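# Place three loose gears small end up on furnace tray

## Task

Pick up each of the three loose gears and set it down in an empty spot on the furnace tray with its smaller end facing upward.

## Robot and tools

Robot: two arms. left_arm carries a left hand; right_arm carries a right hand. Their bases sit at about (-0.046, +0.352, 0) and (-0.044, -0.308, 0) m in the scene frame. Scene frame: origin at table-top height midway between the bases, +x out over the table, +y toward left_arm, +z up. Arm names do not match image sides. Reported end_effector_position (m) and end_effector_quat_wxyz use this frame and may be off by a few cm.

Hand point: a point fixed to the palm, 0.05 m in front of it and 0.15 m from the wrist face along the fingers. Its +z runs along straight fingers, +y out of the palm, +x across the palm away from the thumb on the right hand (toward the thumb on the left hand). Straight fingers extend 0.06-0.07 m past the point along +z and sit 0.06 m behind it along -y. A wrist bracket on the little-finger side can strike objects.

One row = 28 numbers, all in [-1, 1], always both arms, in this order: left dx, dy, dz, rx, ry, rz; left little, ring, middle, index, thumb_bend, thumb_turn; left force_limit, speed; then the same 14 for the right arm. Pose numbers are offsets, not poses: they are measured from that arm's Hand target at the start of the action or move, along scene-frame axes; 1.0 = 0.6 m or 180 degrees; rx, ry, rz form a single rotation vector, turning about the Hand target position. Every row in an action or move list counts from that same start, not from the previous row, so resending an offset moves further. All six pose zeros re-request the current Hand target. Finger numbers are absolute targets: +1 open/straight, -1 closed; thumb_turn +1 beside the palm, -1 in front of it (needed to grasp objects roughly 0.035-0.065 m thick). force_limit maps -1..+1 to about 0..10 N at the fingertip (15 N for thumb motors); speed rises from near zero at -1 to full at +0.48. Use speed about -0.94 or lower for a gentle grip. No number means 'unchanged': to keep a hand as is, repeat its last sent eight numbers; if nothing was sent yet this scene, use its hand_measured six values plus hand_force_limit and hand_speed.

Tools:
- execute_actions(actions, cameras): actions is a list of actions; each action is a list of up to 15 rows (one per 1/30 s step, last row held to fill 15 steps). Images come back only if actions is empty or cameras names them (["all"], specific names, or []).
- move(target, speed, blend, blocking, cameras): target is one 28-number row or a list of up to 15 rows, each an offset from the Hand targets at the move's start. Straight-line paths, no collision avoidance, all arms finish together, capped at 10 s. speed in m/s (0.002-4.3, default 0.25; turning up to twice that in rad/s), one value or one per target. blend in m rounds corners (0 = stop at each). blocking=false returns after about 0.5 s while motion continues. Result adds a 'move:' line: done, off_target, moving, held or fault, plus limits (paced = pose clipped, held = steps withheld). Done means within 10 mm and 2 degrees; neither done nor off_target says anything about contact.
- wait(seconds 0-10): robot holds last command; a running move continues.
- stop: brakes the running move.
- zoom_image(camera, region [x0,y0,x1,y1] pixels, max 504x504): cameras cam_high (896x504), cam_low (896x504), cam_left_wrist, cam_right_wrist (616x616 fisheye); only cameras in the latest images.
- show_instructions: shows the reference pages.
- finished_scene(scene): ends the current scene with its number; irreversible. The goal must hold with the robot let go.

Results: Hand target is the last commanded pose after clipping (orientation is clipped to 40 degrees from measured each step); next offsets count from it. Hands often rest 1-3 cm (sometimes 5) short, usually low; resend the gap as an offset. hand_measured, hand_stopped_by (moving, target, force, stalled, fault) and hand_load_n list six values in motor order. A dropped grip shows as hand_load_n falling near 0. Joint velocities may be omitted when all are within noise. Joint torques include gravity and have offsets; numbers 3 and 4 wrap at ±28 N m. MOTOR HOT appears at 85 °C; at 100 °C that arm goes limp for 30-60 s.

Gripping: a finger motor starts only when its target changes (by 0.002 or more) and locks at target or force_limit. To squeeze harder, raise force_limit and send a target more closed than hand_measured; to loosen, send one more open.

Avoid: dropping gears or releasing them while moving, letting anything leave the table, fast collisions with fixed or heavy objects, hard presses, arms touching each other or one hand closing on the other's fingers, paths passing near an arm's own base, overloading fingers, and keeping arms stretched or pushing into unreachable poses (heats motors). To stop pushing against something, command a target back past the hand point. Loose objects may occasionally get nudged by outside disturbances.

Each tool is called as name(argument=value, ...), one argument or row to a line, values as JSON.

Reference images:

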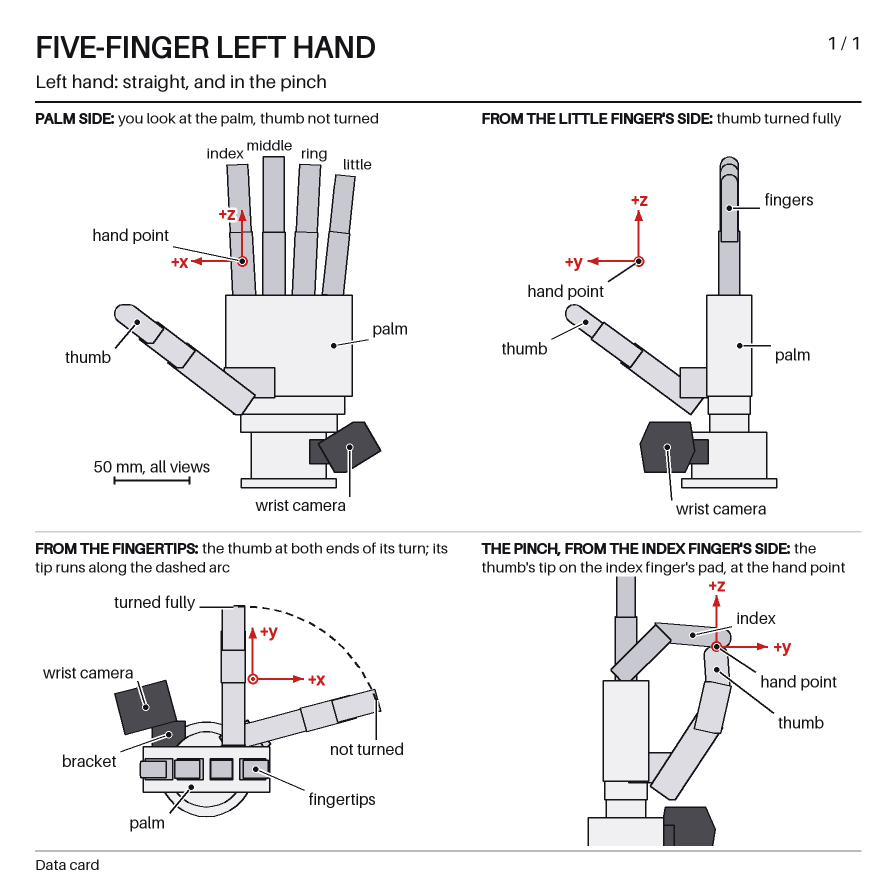

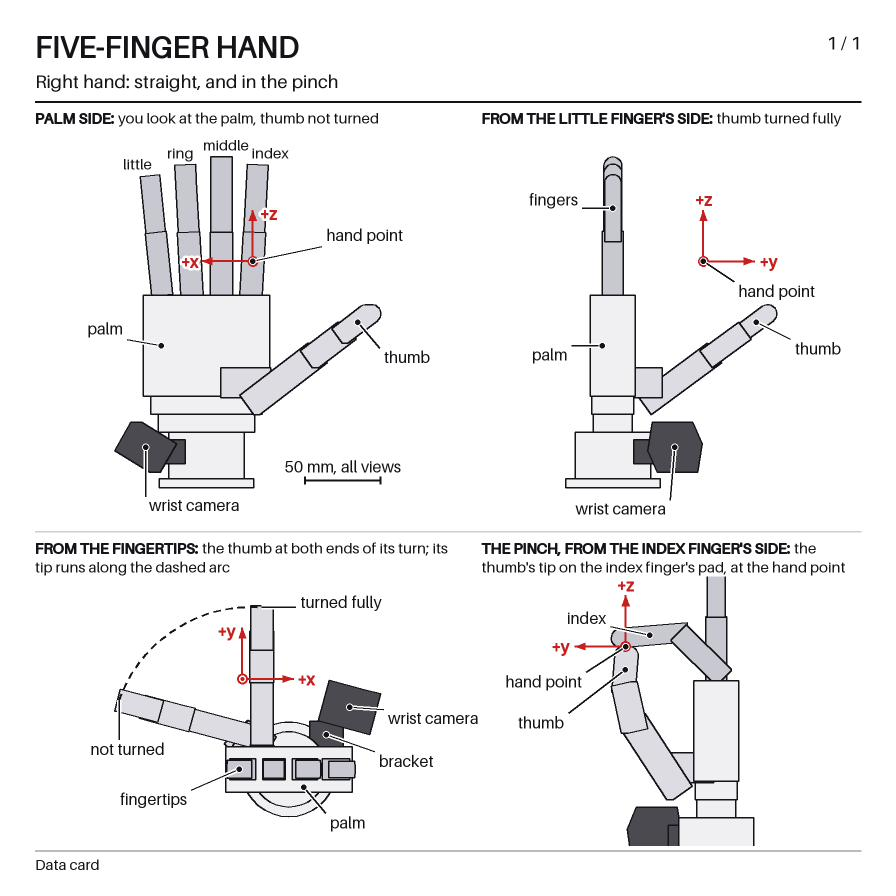

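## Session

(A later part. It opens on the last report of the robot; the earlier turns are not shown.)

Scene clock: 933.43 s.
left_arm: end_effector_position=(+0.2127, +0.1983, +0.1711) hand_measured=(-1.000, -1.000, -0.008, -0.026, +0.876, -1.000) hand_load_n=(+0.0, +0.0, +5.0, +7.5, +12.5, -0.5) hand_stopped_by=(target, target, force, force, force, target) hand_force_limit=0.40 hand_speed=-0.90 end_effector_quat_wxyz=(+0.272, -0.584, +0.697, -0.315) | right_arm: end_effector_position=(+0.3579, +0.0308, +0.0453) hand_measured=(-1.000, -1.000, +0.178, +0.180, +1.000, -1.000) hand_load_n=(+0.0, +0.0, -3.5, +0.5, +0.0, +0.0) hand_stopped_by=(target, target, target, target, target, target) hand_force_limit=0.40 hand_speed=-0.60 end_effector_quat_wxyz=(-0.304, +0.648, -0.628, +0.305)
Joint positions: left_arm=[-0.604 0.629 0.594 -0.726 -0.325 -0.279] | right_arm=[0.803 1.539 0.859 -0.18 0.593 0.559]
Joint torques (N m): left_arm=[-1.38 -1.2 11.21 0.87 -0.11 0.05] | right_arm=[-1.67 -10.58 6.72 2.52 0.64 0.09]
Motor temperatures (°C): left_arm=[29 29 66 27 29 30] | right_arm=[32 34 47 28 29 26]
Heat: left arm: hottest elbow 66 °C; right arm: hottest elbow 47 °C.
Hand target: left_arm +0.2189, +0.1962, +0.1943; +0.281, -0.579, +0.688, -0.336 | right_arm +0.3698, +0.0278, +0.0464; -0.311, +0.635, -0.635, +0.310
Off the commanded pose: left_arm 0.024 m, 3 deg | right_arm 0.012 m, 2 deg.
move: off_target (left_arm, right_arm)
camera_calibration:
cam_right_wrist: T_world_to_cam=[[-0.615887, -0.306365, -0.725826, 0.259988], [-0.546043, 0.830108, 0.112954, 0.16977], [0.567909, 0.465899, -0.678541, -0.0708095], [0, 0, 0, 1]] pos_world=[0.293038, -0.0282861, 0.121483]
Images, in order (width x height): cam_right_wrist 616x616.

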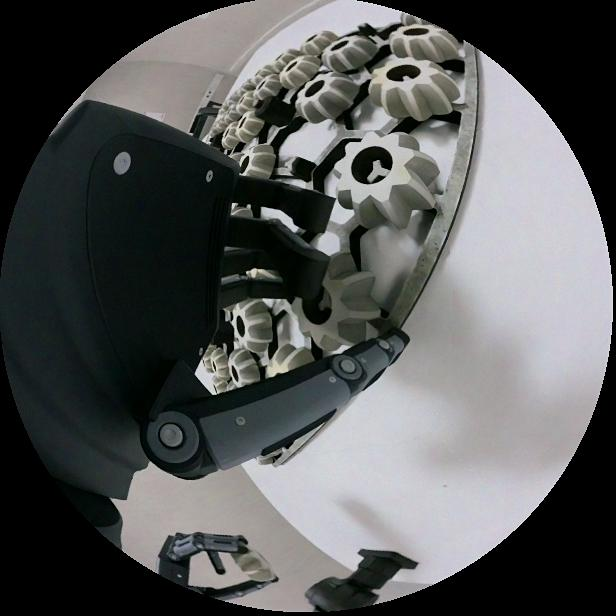

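move(
  target=[
    [0,0,0, 0,0,0, -1,-1,-0.35,-0.35,0.3,-1,0.4,-0.9, 0.01,0.005,0.06,0,0,0,-1,-1,0.12,0.12,1,-1,0.4,-0.6],
    [0,0,0, 0,0,0, -1,-1,-0.35,-0.35,0.3,-1,0.4,-0.9, 0.02,0.0,0.16,0,0,0,-1,-1,0.12,0.12,1,-1,0.4,-0.6],
  ],
  speed=0.1,
  blend=[0.01,0],
  cameras=["cam_right_wrist","cam_low"],
)

zoom_image(
  camera="cam_low",
  region=[320, 210, 480, 280],
)

Scene clock: 938.60 s.
left_arm: end_effector_position=(+0.2127, +0.1983, +0.1711) hand_measured=(-1.000, -1.000, -0.008, -0.026, +0.876, -1.000) hand_load_n=(+0.0, +0.0, +5.0, +8.0, +12.5, -0.5) hand_stopped_by=(target, target, force, force, force, target) hand_force_limit=0.40 hand_speed=-0.90 end_effector_quat_wxyz=(+0.272, -0.584, +0.697, -0.315) | right_arm: end_effector_position=(+0.3677, +0.0202, +0.1212) hand_measured=(-1.000, -1.000, +0.120, +0.120, +1.000, -1.000) hand_load_n=(+0.0, +0.0, +0.0, +0.0, +0.0, +0.0) hand_stopped_by=(target, target, target, target, target, target) hand_force_limit=0.40 hand_speed=-0.60 end_effector_quat_wxyz=(-0.297, +0.642, -0.636, +0.309)
Joint positions: left_arm=[-0.604 0.629 0.594 -0.726 -0.325 -0.279] | right_arm=[0.775 1.424 0.97 -0.412 0.591 0.556]
Joint torques (N m): left_arm=[-1.38 -1.2 11.18 0.87 -0.11 0.06] | right_arm=[-1.03 -10.99 10.82 1.07 0.27 -0.06]
Motor temperatures (°C): left_arm=[29 29 66 27 29 30] | right_arm=[32 33 46 28 29 26]
Heat: left arm: hottest elbow 66 °C; right arm: hottest elbow 46 °C.
Hand target: left_arm +0.2189, +0.1962, +0.1943; +0.281, -0.579, +0.688, -0.336 | right_arm +0.3818, +0.0277, +0.1423; -0.311, +0.635, -0.635, +0.310
Off the commanded pose: left_arm 0.024 m, 3 deg | right_arm 0.027 m, 2 deg.
move: off_target (left_arm, right_arm)
camera_calibration:
cam_right_wrist: T_world_to_cam=[[-0.626985, -0.294229, -0.721332, 0.321284], [-0.524583, 0.843999, 0.111706, 0.167333], [0.575936, 0.448436, -0.683522, -0.0219085], [0, 0, 0, 1]] pos_world=[0.301838, -0.0368731, 0.198085]
Images, in order (width x height): cam_low 896x504, cam_right_wrist 616x616.

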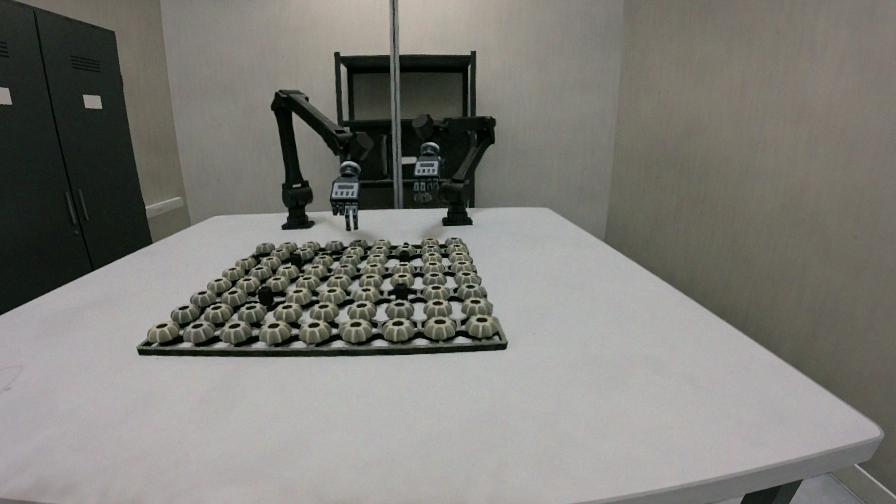

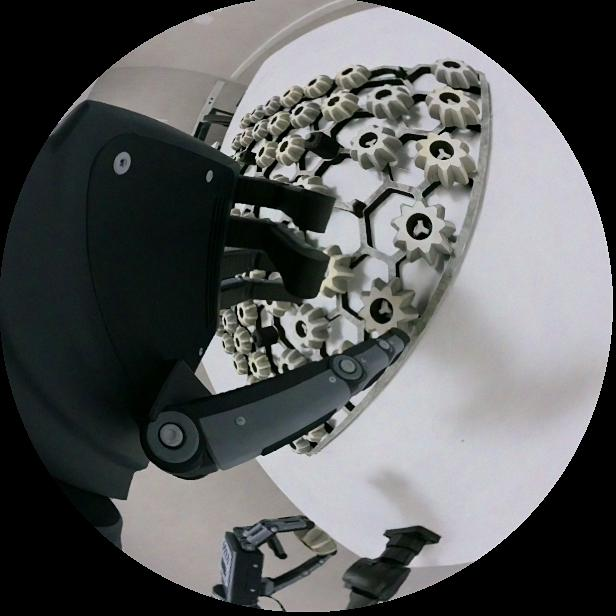

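Scaled by 3.150.

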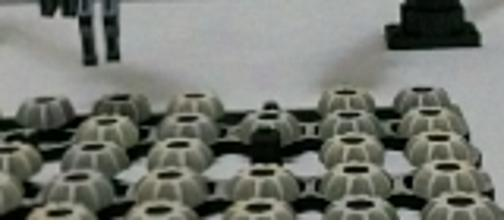

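move(
  target=[0,0,0.02, 0,0,0, -1,-1,-0.35,-0.35,0.3,-1,0.4,-0.9, -0.13,-0.55,0.167,0,0,0,1,1,1,1,1,-1,0.4,0],
  speed=0.3,
)

move(
  target=[0.2385,-0.102,-0.1355, 0,0,0, -1,-1,-0.35,-0.35,0.3,-1,0.4,-0.9, 0,0,0,0,0,0,1,1,1,1,1,-1,0.4,0],
  speed=0.12,
  cameras=["all"],
)

zoom_image(
  camera="cam_left_wrist",
  region=[130, 100, 370, 340],
)

zoom_image(
  camera="cam_low",
  region=[390, 215, 470, 275],
)

Scene clock: 952.90 s.
left_arm: end_effector_position=(+0.2068, +0.2022, +0.1661) hand_measured=(-1.000, -1.000, -0.008, -0.026, +0.876, -1.000) hand_load_n=(+0.0, +0.0, +5.0, +7.5, +12.5, +0.0) hand_stopped_by=(target, target, force, force, force, target) hand_force_limit=0.40 hand_speed=-0.90 end_effector_quat_wxyz=(+0.268, -0.586, +0.703, -0.301) | right_arm: end_effector_position=(+0.3030, -0.3039, +0.2376) hand_measured=(+1.000, +1.000, +1.000, +1.000, +1.000, -1.000) hand_load_n=(+0.0, +0.0, +0.0, +0.0, +0.0, +0.0) hand_stopped_by=(target, target, target, target, target, target) hand_force_limit=0.40 hand_speed=0.00 end_effector_quat_wxyz=(-0.310, +0.629, -0.641, +0.310)
Joint positions: left_arm=[-0.604 0.629 0.594 -0.757 -0.325 -0.279] | right_arm=[-0.124 0.754 0.782 -0.693 -0.08 -0.052]
Joint torques (N m): left_arm=[-1.38 -1.38 13.42 0.83 -0.13 0.06] | right_arm=[0.15 -3.37 9.57 1.47 -0.09 -0.06]
Motor temperatures (°C): left_arm=[29 29 67 27 29 30] | right_arm=[32 33 48 28 29 26]
Heat: left arm: hottest elbow 67 °C; right arm: hottest elbow 48 °C.
Hand target: left_arm +0.2189, +0.1961, +0.2063; +0.281, -0.579, +0.688, -0.336 | right_arm +0.3038, -0.3022, +0.2425; -0.311, +0.635, -0.635, +0.310
Off the commanded pose: left_arm 0.042 m, 5 deg | right_arm 0.005 m, 1 deg.
move: off_target (left_arm)

Scene clock: 954.80 s.
left_arm: end_effector_position=(+0.3247, +0.1515, +0.0823) hand_measured=(-1.000, -1.000, -0.008, -0.026, +0.876, -1.000) hand_load_n=(+0.0, +0.0, +5.0, +7.5, +12.5, -0.5) hand_stopped_by=(target, target, force, force, force, target) hand_force_limit=0.40 hand_speed=-0.90 end_effector_quat_wxyz=(+0.262, -0.588, +0.708, -0.293) | right_arm: end_effector_position=(+0.3029, -0.3040, +0.2376) hand_measured=(+1.000, +1.000, +1.000, +1.000, +1.000, -1.000) hand_load_n=(-0.5, -0.5, +0.0, +0.0, +0.0, +0.0) hand_stopped_by=(target, target, target, target, target, target) hand_force_limit=0.40 hand_speed=0.00 end_effector_quat_wxyz=(-0.310, +0.630, -0.641, +0.310)
Joint positions: left_arm=[-0.523 1.175 0.648 -0.272 -0.262 -0.223] | right_arm=[-0.124 0.754 0.782 -0.693 -0.08 -0.053]
Joint torques (N m): left_arm=[-1.08 -5.48 13.42 1.7 -0.07 0.08] | right_arm=[0.15 -3.31 9.55 1.47 -0.09 -0.06]
Motor temperatures (°C): left_arm=[29 29 67 27 29 30] | right_arm=[32 33 48 28 29 26]
Heat: left arm: hottest elbow 67 °C; right arm: hottest elbow 48 °C.
Hand target: left_arm +0.3619, +0.1350, +0.1250; +0.281, -0.579, +0.688, -0.336 | right_arm +0.3038, -0.3022, +0.2425; -0.311, +0.635, -0.635, +0.310
Off the commanded pose: left_arm 0.059 m, 6 deg | right_arm 0.005 m, 1 deg.
move: off_target (left_arm)
camera_calibration:
cam_left_wrist: T_world_to_cam=[[0.638088, -0.357521, 0.681925, -0.208522], [-0.635552, -0.744521, 0.204358, 0.298802], [0.434645, -0.563798, -0.702293, 0.121273], [0, 0, 0, 1]] pos_world=[0.270249, 0.216287, 0.166303]
cam_right_wrist: T_world_to_cam=[[-0.614675, -0.265871, -0.742622, 0.279105], [-0.514534, 0.848743, 0.122021, 0.389845], [0.597853, 0.457108, -0.658501, 0.230331], [0, 0, 0, 1]] pos_world=[0.234443, -0.361959, 0.311374]

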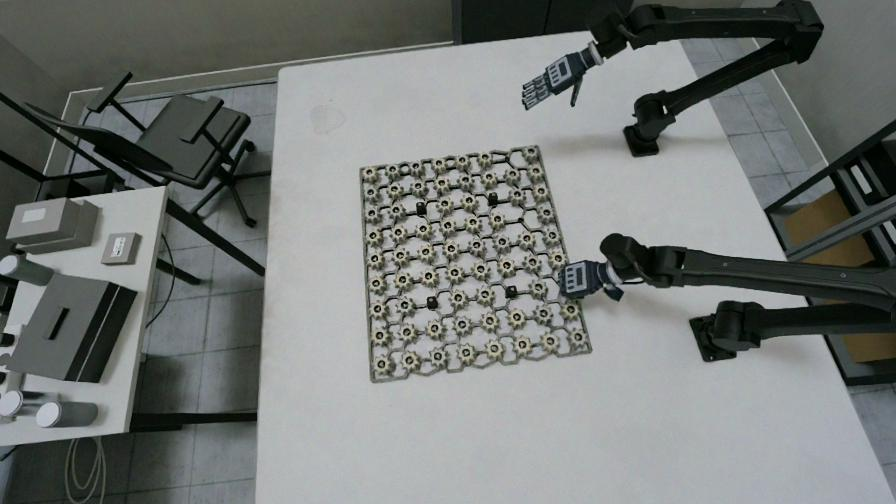

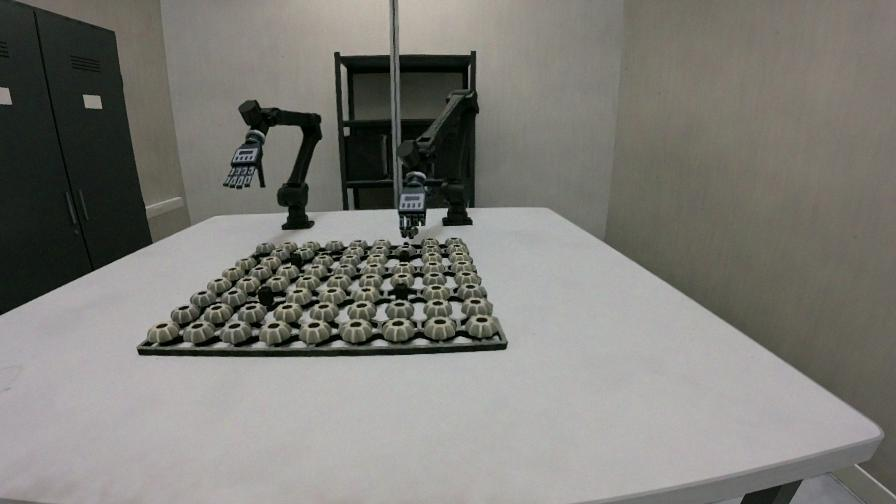

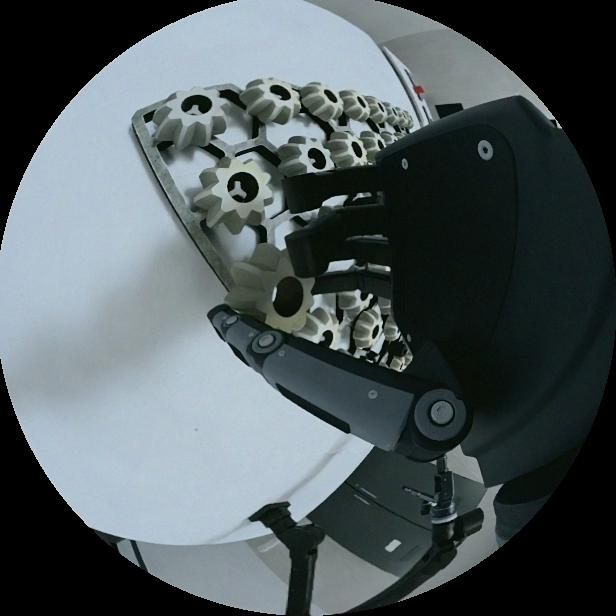

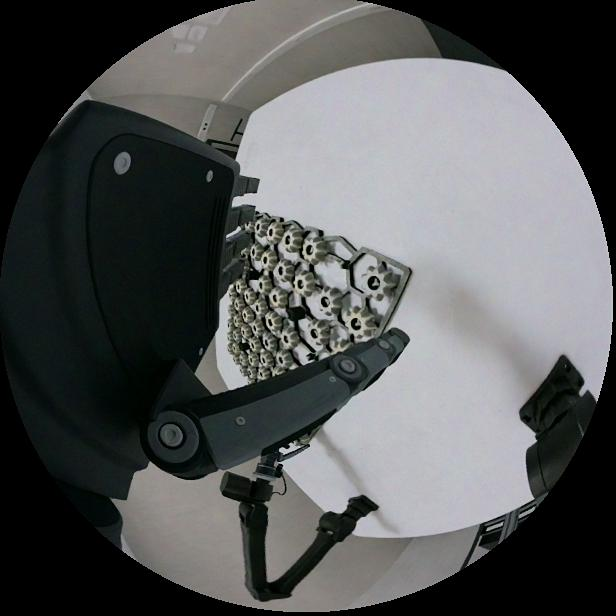

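Scaled by 2.100 from the camera's 616x616 image, which has a finer 880x880 frame.

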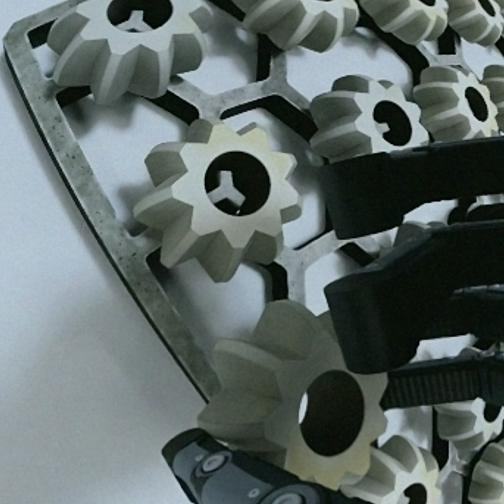

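Scaled by 6.300.

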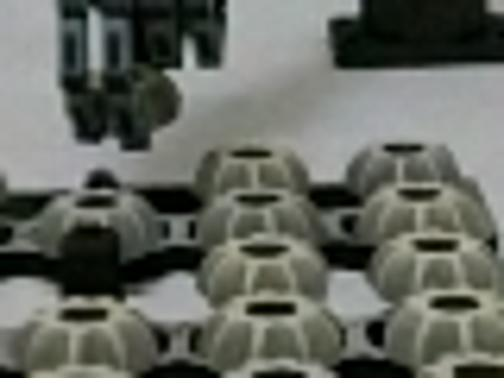

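move(
  target=[0.045,-0.018,0.0, -0.0039,-0.022,0, -1,-1,-0.35,-0.35,0.3,-1,0.4,-0.9, 0,0,0,0,0,0,1,1,1,1,1,-1,0.4,0],
  speed=0.08,
  cameras=["cam_left_wrist","cam_low"],
)

zoom_image(
  camera="cam_left_wrist",
  region=[130, 100, 370, 340],
)

zoom_image(
  camera="cam_low",
  region=[390, 215, 470, 275],
)

Scene clock: 967.73 s.
left_arm: end_effector_position=(+0.3499, +0.1405, +0.0814) hand_measured=(-1.000, -1.000, -0.008, -0.026, +0.876, -1.000) hand_load_n=(+0.0, +0.0, +5.0, +7.5, +12.5, +0.0) hand_stopped_by=(target, target, force, force, force, target) hand_force_limit=0.40 hand_speed=-0.90 end_effector_quat_wxyz=(+0.280, -0.578, +0.698, -0.318) | right_arm: end_effector_position=(+0.3029, -0.3040, +0.2376) hand_measured=(+1.000, +1.000, +1.000, +1.000, +1.000, -1.000) hand_load_n=(+0.0, +0.0, +0.0, +0.0, +0.0, +0.5) hand_stopped_by=(target, target, target, target, target, target) hand_force_limit=0.40 hand_speed=0.00 end_effector_quat_wxyz=(-0.310, +0.630, -0.641, +0.310)
Joint positions: left_arm=[-0.523 1.234 0.657 -0.151 -0.271 -0.205] | right_arm=[-0.124 0.754 0.782 -0.693 -0.08 -0.053]
Joint torques (N m): left_arm=[-1.2 -6.07 13.48 1.77 -0.27 0.07] | right_arm=[0.15 -3.31 9.58 1.47 -0.09 -0.06]
Motor temperatures (°C): left_arm=[29 29 66 27 29 30] | right_arm=[32 32 48 28 29 26]
Heat: left arm: hottest elbow 66 °C; right arm: hottest elbow 48 °C.
Hand target: left_arm +0.3890, +0.1242, +0.1252; +0.301, -0.568, +0.676, -0.360 | right_arm +0.3038, -0.3022, +0.2425; -0.311, +0.635, -0.635, +0.310
Off the commanded pose: left_arm 0.061 m, 6 deg | right_arm 0.005 m, 1 deg.
move: off_target (left_arm)
camera_calibration:
cam_left_wrist: T_world_to_cam=[[0.589061, -0.349784, 0.728463, -0.215593], [-0.652089, -0.738174, 0.172855, 0.314283], [0.47727, -0.576845, -0.66292, 0.0872424], [0, 0, 0, 1]] pos_world=[0.2903, 0.20691, 0.160561]
Images, in order (width x height): cam_low 896x504, cam_left_wrist 616x616.

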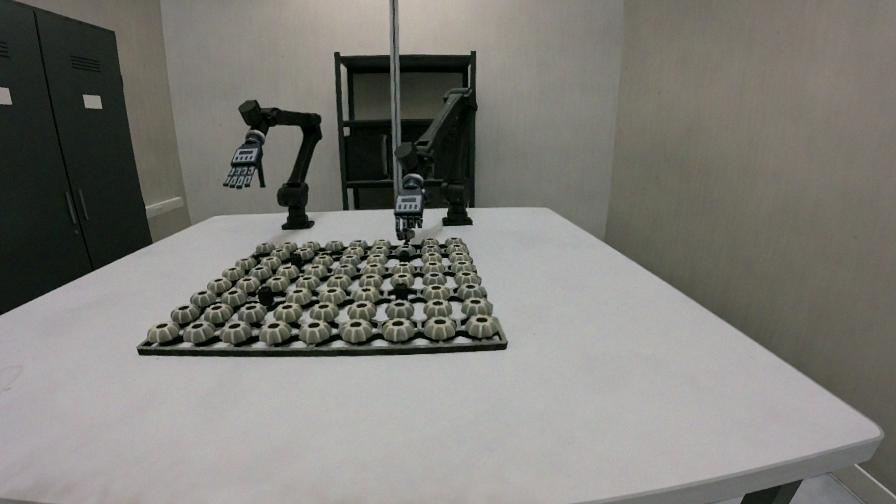

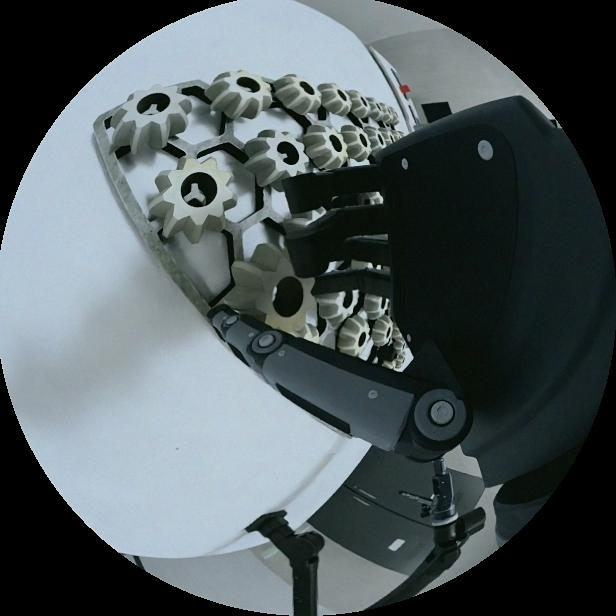

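Scaled by 2.100 from the camera's 616x616 image, which has a finer 880x880 frame.

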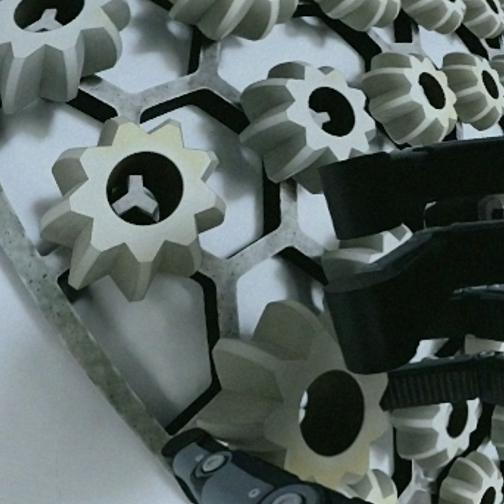

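Scaled by 6.300.

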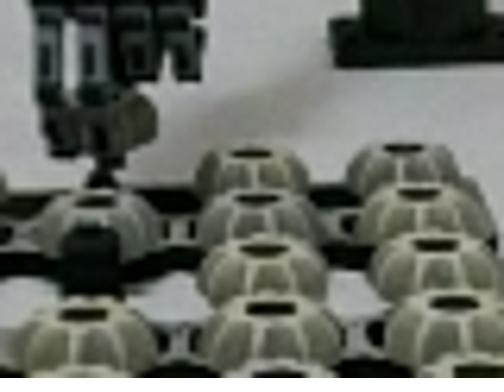

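move(
  target=[0.0,0.0,-0.035, 0,0,0, -1,-1,-0.35,-0.35,0.3,-1,0.4,-0.9, 0,0,0,0,0,0,1,1,1,1,1,-1,0.4,0],
  speed=0.06,
)

Scene clock: 974.83 s.
left_arm: end_effector_position=(+0.3617, +0.1341, +0.0738) hand_measured=(-1.000, -1.000, -0.008, -0.026, +0.876, -1.000) hand_load_n=(+0.0, +0.0, +5.0, +8.0, +12.5, +0.0) hand_stopped_by=(target, target, force, force, force, target) hand_force_limit=0.40 hand_speed=-0.90 end_effector_quat_wxyz=(+0.284, -0.575, +0.693, -0.329) | right_arm: end_effector_position=(+0.3029, -0.3040, +0.2376) hand_measured=(+1.000, +1.000, +1.000, +1.000, +1.000, -1.000) hand_load_n=(+0.0, +0.0, +0.0, +0.0, +0.0, +0.0) hand_stopped_by=(target, target, target, target, target, target) hand_force_limit=0.40 hand_speed=0.00 end_effector_quat_wxyz=(-0.310, +0.630, -0.641, +0.310)
Joint positions: left_arm=[-0.523 1.28 0.657 -0.079 -0.272 -0.204] | right_arm=[-0.124 0.754 0.782 -0.693 -0.08 -0.053]
Joint torques (N m): left_arm=[-1.14 -6.53 11.06 1.83 -0.2 0.05] | right_arm=[0.15 -3.31 9.57 1.47 -0.09 -0.06]
Motor temperatures (°C): left_arm=[29 29 68 27 29 30] | right_arm=[32 32 49 28 29 26]
Heat: left arm: hottest elbow 68 °C; right arm: hottest elbow 49 °C.
Hand target: left_arm +0.3890, +0.1242, +0.1042; +0.301, -0.568, +0.676, -0.360 | right_arm +0.3038, -0.3022, +0.2425; -0.311, +0.635, -0.635, +0.310
Off the commanded pose: left_arm 0.042 m, 5 deg | right_arm 0.005 m, 1 deg.
move: off_target (left_arm)

move(
  target=[-0.0517,0.022,-0.034, 0,0,0, -1,-1,-0.35,-0.35,0.3,-1,0.4,-0.9, 0,0,0,0,0,0,1,1,1,1,1,-1,0.4,0],
  speed=0.06,
  cameras=["cam_left_wrist","cam_low"],
)

zoom_image(
  camera="cam_left_wrist",
  region=[130, 100, 370, 340],
)

zoom_image(
  camera="cam_low",
  region=[390, 215, 470, 275],
)

Scene clock: 981.17 s.
left_arm: end_effector_position=(+0.3499, +0.1421, +0.0650) hand_measured=(-1.000, -1.000, -0.008, -0.026, +0.876, -1.000) hand_load_n=(+0.0, +0.0, +5.5, +7.0, +12.5, +0.0) hand_stopped_by=(target, target, force, force, force, target) hand_force_limit=0.40 hand_speed=-0.90 end_effector_quat_wxyz=(+0.291, -0.575, +0.686, -0.339) | right_arm: end_effector_position=(+0.3029, -0.3040, +0.2376) hand_measured=(+1.000, +1.000, +1.000, +1.000, +1.000, -1.000) hand_load_n=(+0.0, +0.0, +0.0, +0.0, +0.0, +0.0) hand_stopped_by=(target, target, target, target, target, target) hand_force_limit=0.40 hand_speed=0.00 end_effector_quat_wxyz=(-0.310, +0.630, -0.641, +0.310)
Joint positions: left_arm=[-0.523 1.252 0.59 -0.014 -0.278 -0.204] | right_arm=[-0.124 0.754 0.782 -0.693 -0.08 -0.053]
Joint torques (N m): left_arm=[-1.9 -7.41 7.82 1.59 -0.26 -0.01] | right_arm=[0.09 -3.31 9.57 1.48 -0.09 -0.06]
Motor temperatures (°C): left_arm=[29 29 68 27 29 30] | right_arm=[32 32 49 28 29 26]
Heat: left arm: hottest elbow 68 °C; right arm: hottest elbow 49 °C.
Hand target: left_arm +0.3580, +0.1373, +0.0837; +0.301, -0.568, +0.676, -0.360 | right_arm +0.3038, -0.3022, +0.2425; -0.311, +0.635, -0.635, +0.310
Off the commanded pose: left_arm 0.021 m, 3 deg | right_arm 0.005 m, 1 deg.
move: off_target (left_arm)
camera_calibration:
cam_left_wrist: T_world_to_cam=[[0.555097, -0.331239, 0.762986, -0.196027], [-0.656461, -0.737778, 0.157301, 0.320734], [0.51081, -0.588187, -0.626984, 0.0648043], [0, 0, 0, 1]] pos_world=[0.286261, 0.209816, 0.139746]
Images, in order (width x height): cam_low 896x504, cam_left_wrist 616x616.

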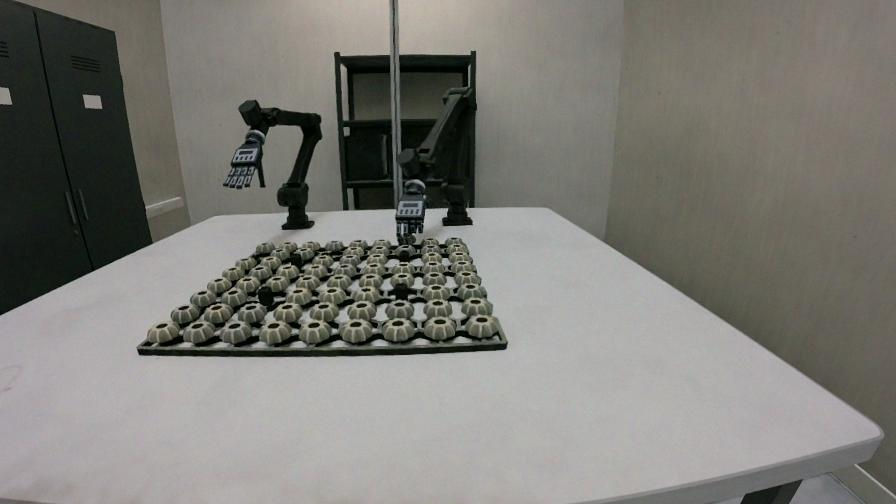

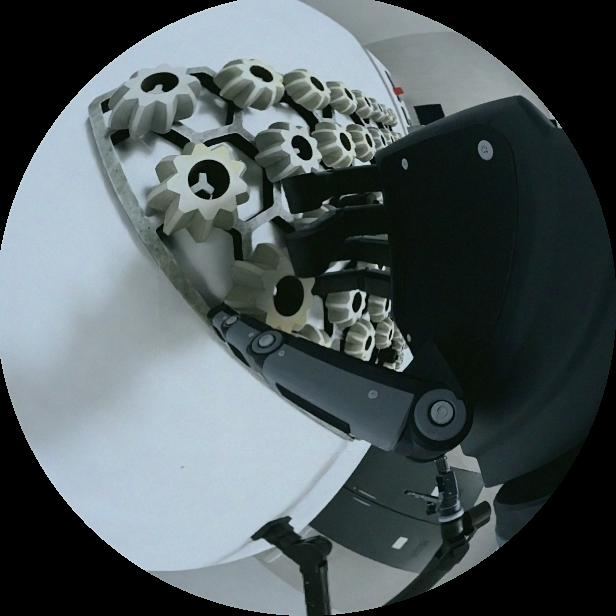

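Scaled by 2.100 from the camera's 616x616 image, which has a finer 880x880 frame.

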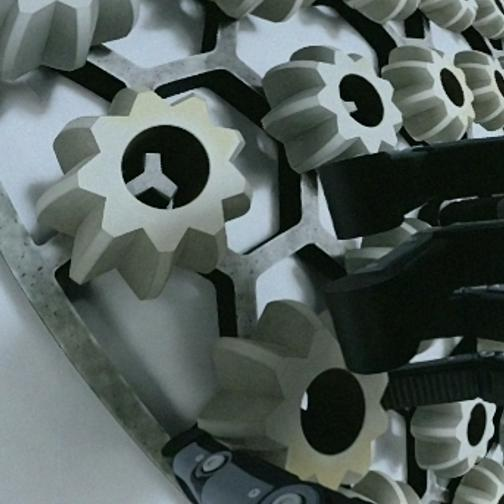

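Scaled by 6.300.

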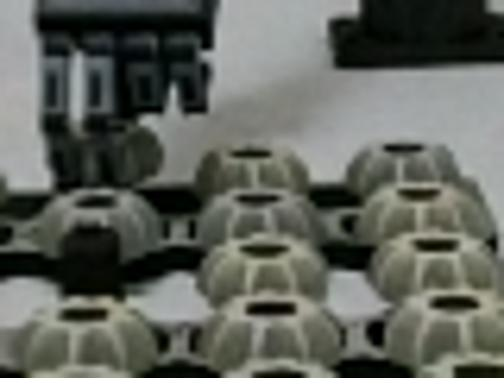

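zoom_image(
  camera="cam_left_wrist",
  region=[255, 265, 325, 335],
)

Scaled by 7.200 from the camera's 616x616 image, which has a finer 880x880 frame.

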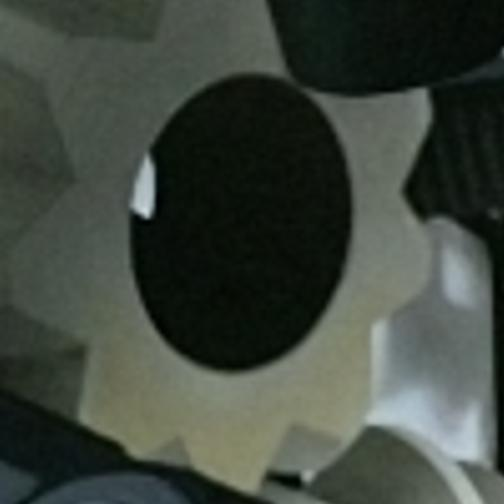

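move(
  target=[-0.007,0.001,-0.014, 0,0,0, -1,-1,-0.35,-0.35,0.3,-1,0.4,-0.9, 0,0,0,0,0,0,1,1,1,1,1,-1,0.4,0],
  speed=0.06,
  cameras=["cam_left_wrist"],
)

zoom_image(
  camera="cam_left_wrist",
  region=[245, 255, 345, 355],
)

Scene clock: 989.40 s.
left_arm: end_effector_position=(+0.3483, +0.1438, +0.0616) hand_measured=(-1.000, -1.000, -0.008, -0.026, +0.876, -1.000) hand_load_n=(+0.0, +0.5, +5.5, +7.0, +12.0, +0.0) hand_stopped_by=(target, target, force, force, force, target) hand_force_limit=0.40 hand_speed=-0.90 end_effector_quat_wxyz=(+0.293, -0.574, +0.684, -0.341) | right_arm: end_effector_position=(+0.3029, -0.3040, +0.2376) hand_measured=(+1.000, +1.000, +1.000, +1.000, +1.000, -1.000) hand_load_n=(+0.0, +0.0, +0.0, +0.0, +0.0, +0.0) hand_stopped_by=(target, target, target, target, target, target) hand_force_limit=0.40 hand_speed=0.00 end_effector_quat_wxyz=(-0.310, +0.630, -0.641, +0.310)
Joint positions: left_arm=[-0.523 1.252 0.574 0.01 -0.282 -0.204] | right_arm=[-0.124 0.754 0.782 -0.693 -0.08 -0.053]
Joint torques (N m): left_arm=[-2.26 -6.89 7.32 1.76 -0.28 -0.03] | right_arm=[0.15 -3.31 9.57 1.47 -0.09 -0.06]
Motor temperatures (°C): left_arm=[29 29 66 27 29 30] | right_arm=[32 32 49 28 29 26]
Heat: left arm: hottest elbow 66 °C; right arm: hottest elbow 49 °C.
Hand target: left_arm +0.3538, +0.1379, +0.0753; +0.301, -0.568, +0.676, -0.360 | right_arm +0.3038, -0.3022, +0.2425; -0.311, +0.635, -0.635, +0.310
Off the commanded pose: left_arm 0.016 m, 3 deg | right_arm 0.005 m, 1 deg.
move: off_target (left_arm)
camera_calibration:
cam_left_wrist: T_world_to_cam=[[0.550096, -0.328247, 0.767886, -0.190997], [-0.655649, -0.73926, 0.153682, 0.321677], [0.517222, -0.588004, -0.621879, 0.0619097], [0, 0, 0, 1]] pos_world=[0.283953, 0.211512, 0.135729]
Images, in order (width x height): cam_left_wrist 616x616.

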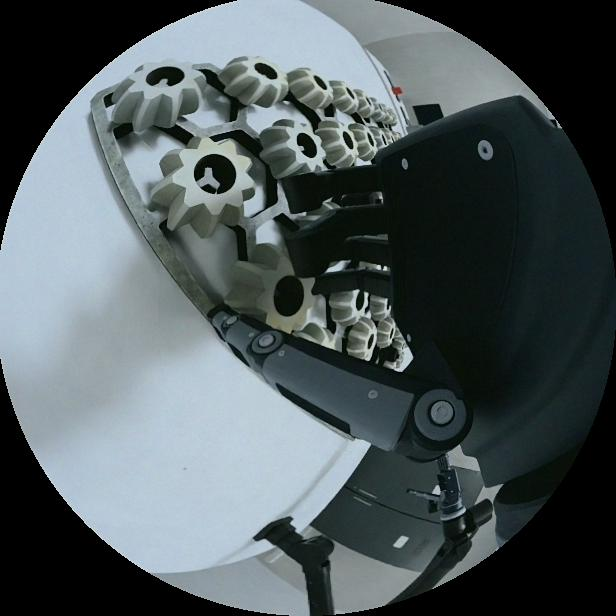

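Scaled by 5.040 from the camera's 616x616 image, which has a finer 880x880 frame.

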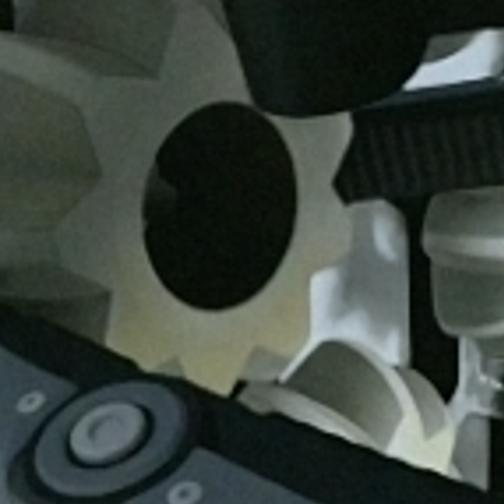

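move(
  target=[0.0,-0.003,-0.014, 0,0,0, -1,-1,-0.35,-0.35,0.3,-1,0.4,-0.9, 0,0,0,0,0,0,1,1,1,1,1,-1,0.4,0],
  speed=0.06,
  cameras=["cam_left_wrist"],
)

zoom_image(
  camera="cam_left_wrist",
  region=[245, 255, 345, 355],
)

Scene clock: 993.33 s.
left_arm: end_effector_position=(+0.3479, +0.1429, +0.0597) hand_measured=(-1.000, -1.000, -0.008, -0.026, +0.876, -1.000) hand_load_n=(+0.0, +0.0, +5.5, +7.0, +12.0, -0.5) hand_stopped_by=(target, target, force, force, force, target) hand_force_limit=0.40 hand_speed=-0.90 end_effector_quat_wxyz=(+0.296, -0.573, +0.682, -0.346) | right_arm: end_effector_position=(+0.3029, -0.3040, +0.2376) hand_measured=(+1.000, +1.000, +1.000, +1.000, +1.000, -1.000) hand_load_n=(+0.0, +0.0, +0.0, +0.0, +0.0, +0.0) hand_stopped_by=(target, target, target, target, target, target) hand_force_limit=0.40 hand_speed=0.00 end_effector_quat_wxyz=(-0.310, +0.630, -0.641, +0.310)
Joint positions: left_arm=[-0.527 1.255 0.562 0.037 -0.285 -0.204] | right_arm=[-0.124 0.754 0.782 -0.693 -0.08 -0.053]
Joint torques (N m): left_arm=[-2.37 -5.42 7.45 1.88 -0.31 -0.07] | right_arm=[0.15 -3.31 9.57 1.47 -0.09 -0.06]
Motor temperatures (°C): left_arm=[29 29 65 27 29 30] | right_arm=[32 32 49 28 29 26]
Heat: left arm: hottest elbow 65 °C; right arm: hottest elbow 49 °C.
Hand target: left_arm +0.3537, +0.1361, +0.0669; +0.301, -0.568, +0.676, -0.360 | right_arm +0.3038, -0.3022, +0.2425; -0.311, +0.635, -0.635, +0.310
Off the commanded pose: left_arm 0.012 m, 2 deg | right_arm 0.005 m, 1 deg.
move: off_target (left_arm)
camera_calibration:
cam_left_wrist: T_world_to_cam=[[0.540504, -0.325461, 0.775842, -0.187081], [-0.658256, -0.737892, 0.149044, 0.321909], [0.523979, -0.591262, -0.61307, 0.0579603], [0, 0, 0, 1]] pos_world=[0.282647, 0.210916, 0.1327]
Images, in order (width x height): cam_left_wrist 616x616.

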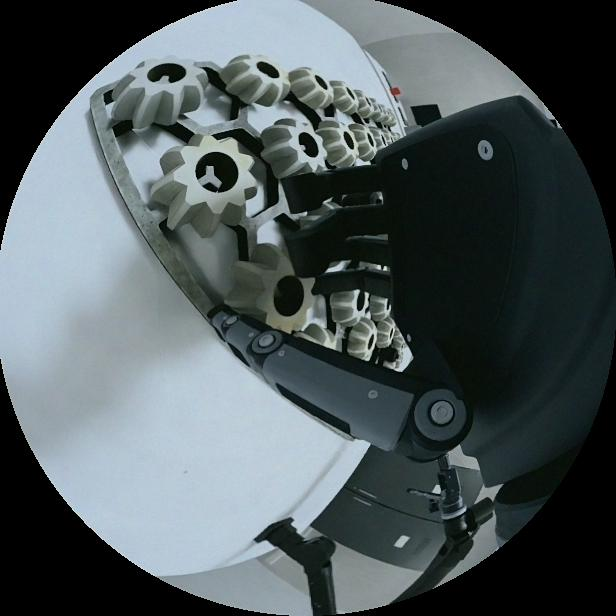

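Scaled by 5.040 from the camera's 616x616 image, which has a finer 880x880 frame.

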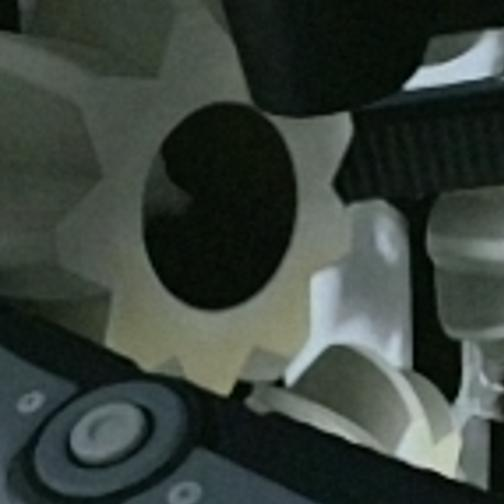

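move(
  target=[0.002,-0.003,-0.014, 0,0,0, -1,-1,-0.35,-0.35,0.3,-1,0.4,-0.9, 0,0,0,0,0,0,1,1,1,1,1,-1,0.4,0],
  speed=0.06,
  cameras=["cam_left_wrist","cam_low"],
)

zoom_image(
  camera="cam_left_wrist",
  region=[245, 255, 345, 355],
)

zoom_image(
  camera="cam_low",
  region=[390, 215, 470, 275],
)

Scene clock: 997.40 s.
left_arm: end_effector_position=(+0.3491, +0.1414, +0.0514) hand_measured=(-1.000, -1.000, -0.008, -0.026, +0.876, -1.000) hand_load_n=(-0.5, +0.0, +5.5, +7.0, +12.0, -0.5) hand_stopped_by=(target, target, force, force, force, target) hand_force_limit=0.40 hand_speed=-0.90 end_effector_quat_wxyz=(+0.297, -0.572, +0.682, -0.346) | right_arm: end_effector_position=(+0.3029, -0.3040, +0.2376) hand_measured=(+1.000, +1.000, +1.000, +1.000, +1.000, -1.000) hand_load_n=(+0.0, +0.0, +0.0, +0.0, -0.5, +0.0) hand_stopped_by=(target, target, target, target, target, target) hand_force_limit=0.40 hand_speed=0.00 end_effector_quat_wxyz=(-0.310, +0.630, -0.641, +0.310)
Joint positions: left_arm=[-0.529 1.281 0.556 0.069 -0.288 -0.204] | right_arm=[-0.124 0.754 0.782 -0.693 -0.08 -0.053]
Joint torques (N m): left_arm=[-2.32 -5.6 7.3 1.92 -0.28 -0.08] | right_arm=[0.15 -3.31 9.57 1.47 -0.09 -0.06]
Motor temperatures (°C): left_arm=[29 29 64 27 29 30] | right_arm=[32 32 49 28 29 26]
Heat: left arm: hottest elbow 64 °C; right arm: hottest elbow 49 °C.
Hand target: left_arm +0.3550, +0.1343, +0.0585; +0.301, -0.568, +0.676, -0.360 | right_arm +0.3038, -0.3022, +0.2425; -0.311, +0.635, -0.635, +0.310
Off the commanded pose: left_arm 0.012 m, 2 deg | right_arm 0.005 m, 1 deg.
move: off_target (left_arm)
camera_calibration:
cam_left_wrist: T_world_to_cam=[[0.540218, -0.32718, 0.775318, -0.181516], [-0.65872, -0.73776, 0.147645, 0.32307], [0.523692, -0.590478, -0.614071, 0.0514104], [0, 0, 0, 1]] pos_world=[0.283947, 0.209316, 0.124602]
Images, in order (width x height): cam_low 896x504, cam_left_wrist 616x616.

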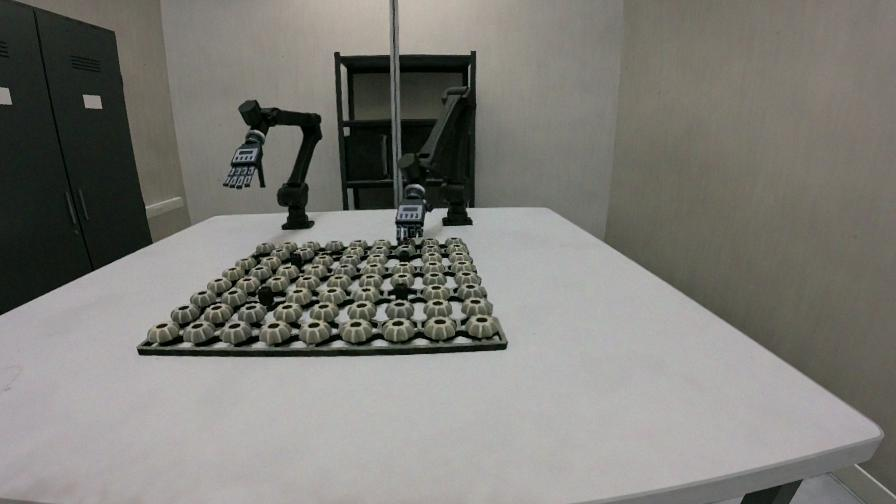

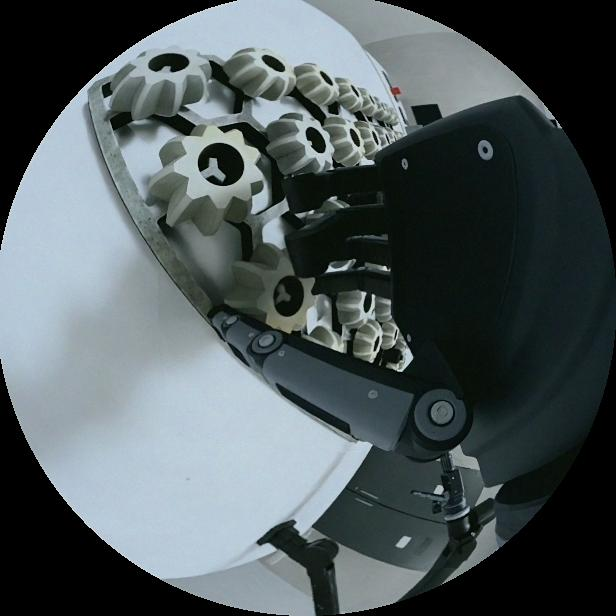

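Scaled by 5.040 from the camera's 616x616 image, which has a finer 880x880 frame.

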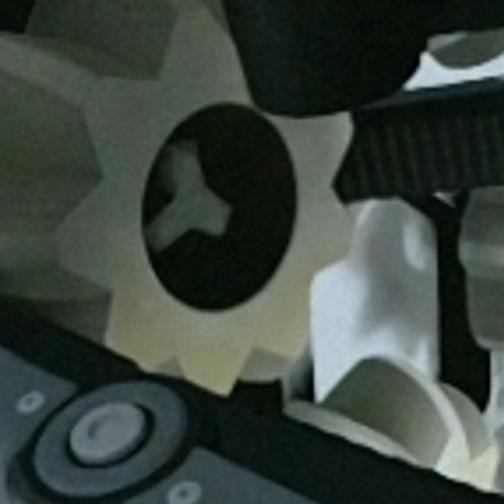

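Scaled by 6.300.

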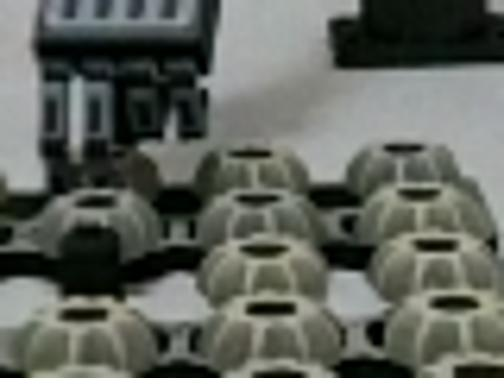

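move(
  target=[0.0,0.0,-0.006, 0,0,0, -1,-1,-0.35,-0.35,0.3,-1,0.4,-0.9, 0,0,0,0,0,0,1,1,1,1,1,-1,0.4,0],
  speed=0.06,
)

Scene clock: 1000.40 s.
left_arm: end_effector_position=(+0.3507, +0.1406, +0.0515) hand_measured=(-1.000, -1.000, -0.008, -0.026, +0.876, -1.000) hand_load_n=(+0.0, +0.0, +5.0, +6.5, +12.5, -0.5) hand_stopped_by=(target, target, force, force, force, target) hand_force_limit=0.40 hand_speed=-0.90 end_effector_quat_wxyz=(+0.298, -0.572, +0.680, -0.349) | right_arm: end_effector_position=(+0.3029, -0.3040, +0.2376) hand_measured=(+1.000, +1.000, +1.000, +1.000, +1.000, -1.000) hand_load_n=(+0.0, +0.0, +0.0, +0.0, +0.0, +0.0) hand_stopped_by=(target, target, target, target, target, target) hand_force_limit=0.40 hand_speed=0.00 end_effector_quat_wxyz=(-0.310, +0.630, -0.641, +0.310)
Joint positions: left_arm=[-0.529 1.285 0.553 0.084 -0.288 -0.204] | right_arm=[-0.124 0.754 0.782 -0.693 -0.08 -0.053]
Joint torques (N m): left_arm=[-2.32 -5.25 7.1 1.89 -0.27 -0.08] | right_arm=[0.15 -3.31 9.57 1.48 -0.09 -0.06]
Motor temperatures (°C): left_arm=[29 29 63 27 29 30] | right_arm=[32 32 49 28 29 26]
Heat: left arm: hottest elbow 63 °C; right arm: hottest elbow 49 °C.
Hand target: left_arm +0.3550, +0.1344, +0.0549; +0.301, -0.568, +0.676, -0.360 | right_arm +0.3038, -0.3022, +0.2425; -0.311, +0.635, -0.635, +0.310
Off the commanded pose: left_arm 0.008 m, 1 deg | right_arm 0.005 m, 1 deg.
move: done


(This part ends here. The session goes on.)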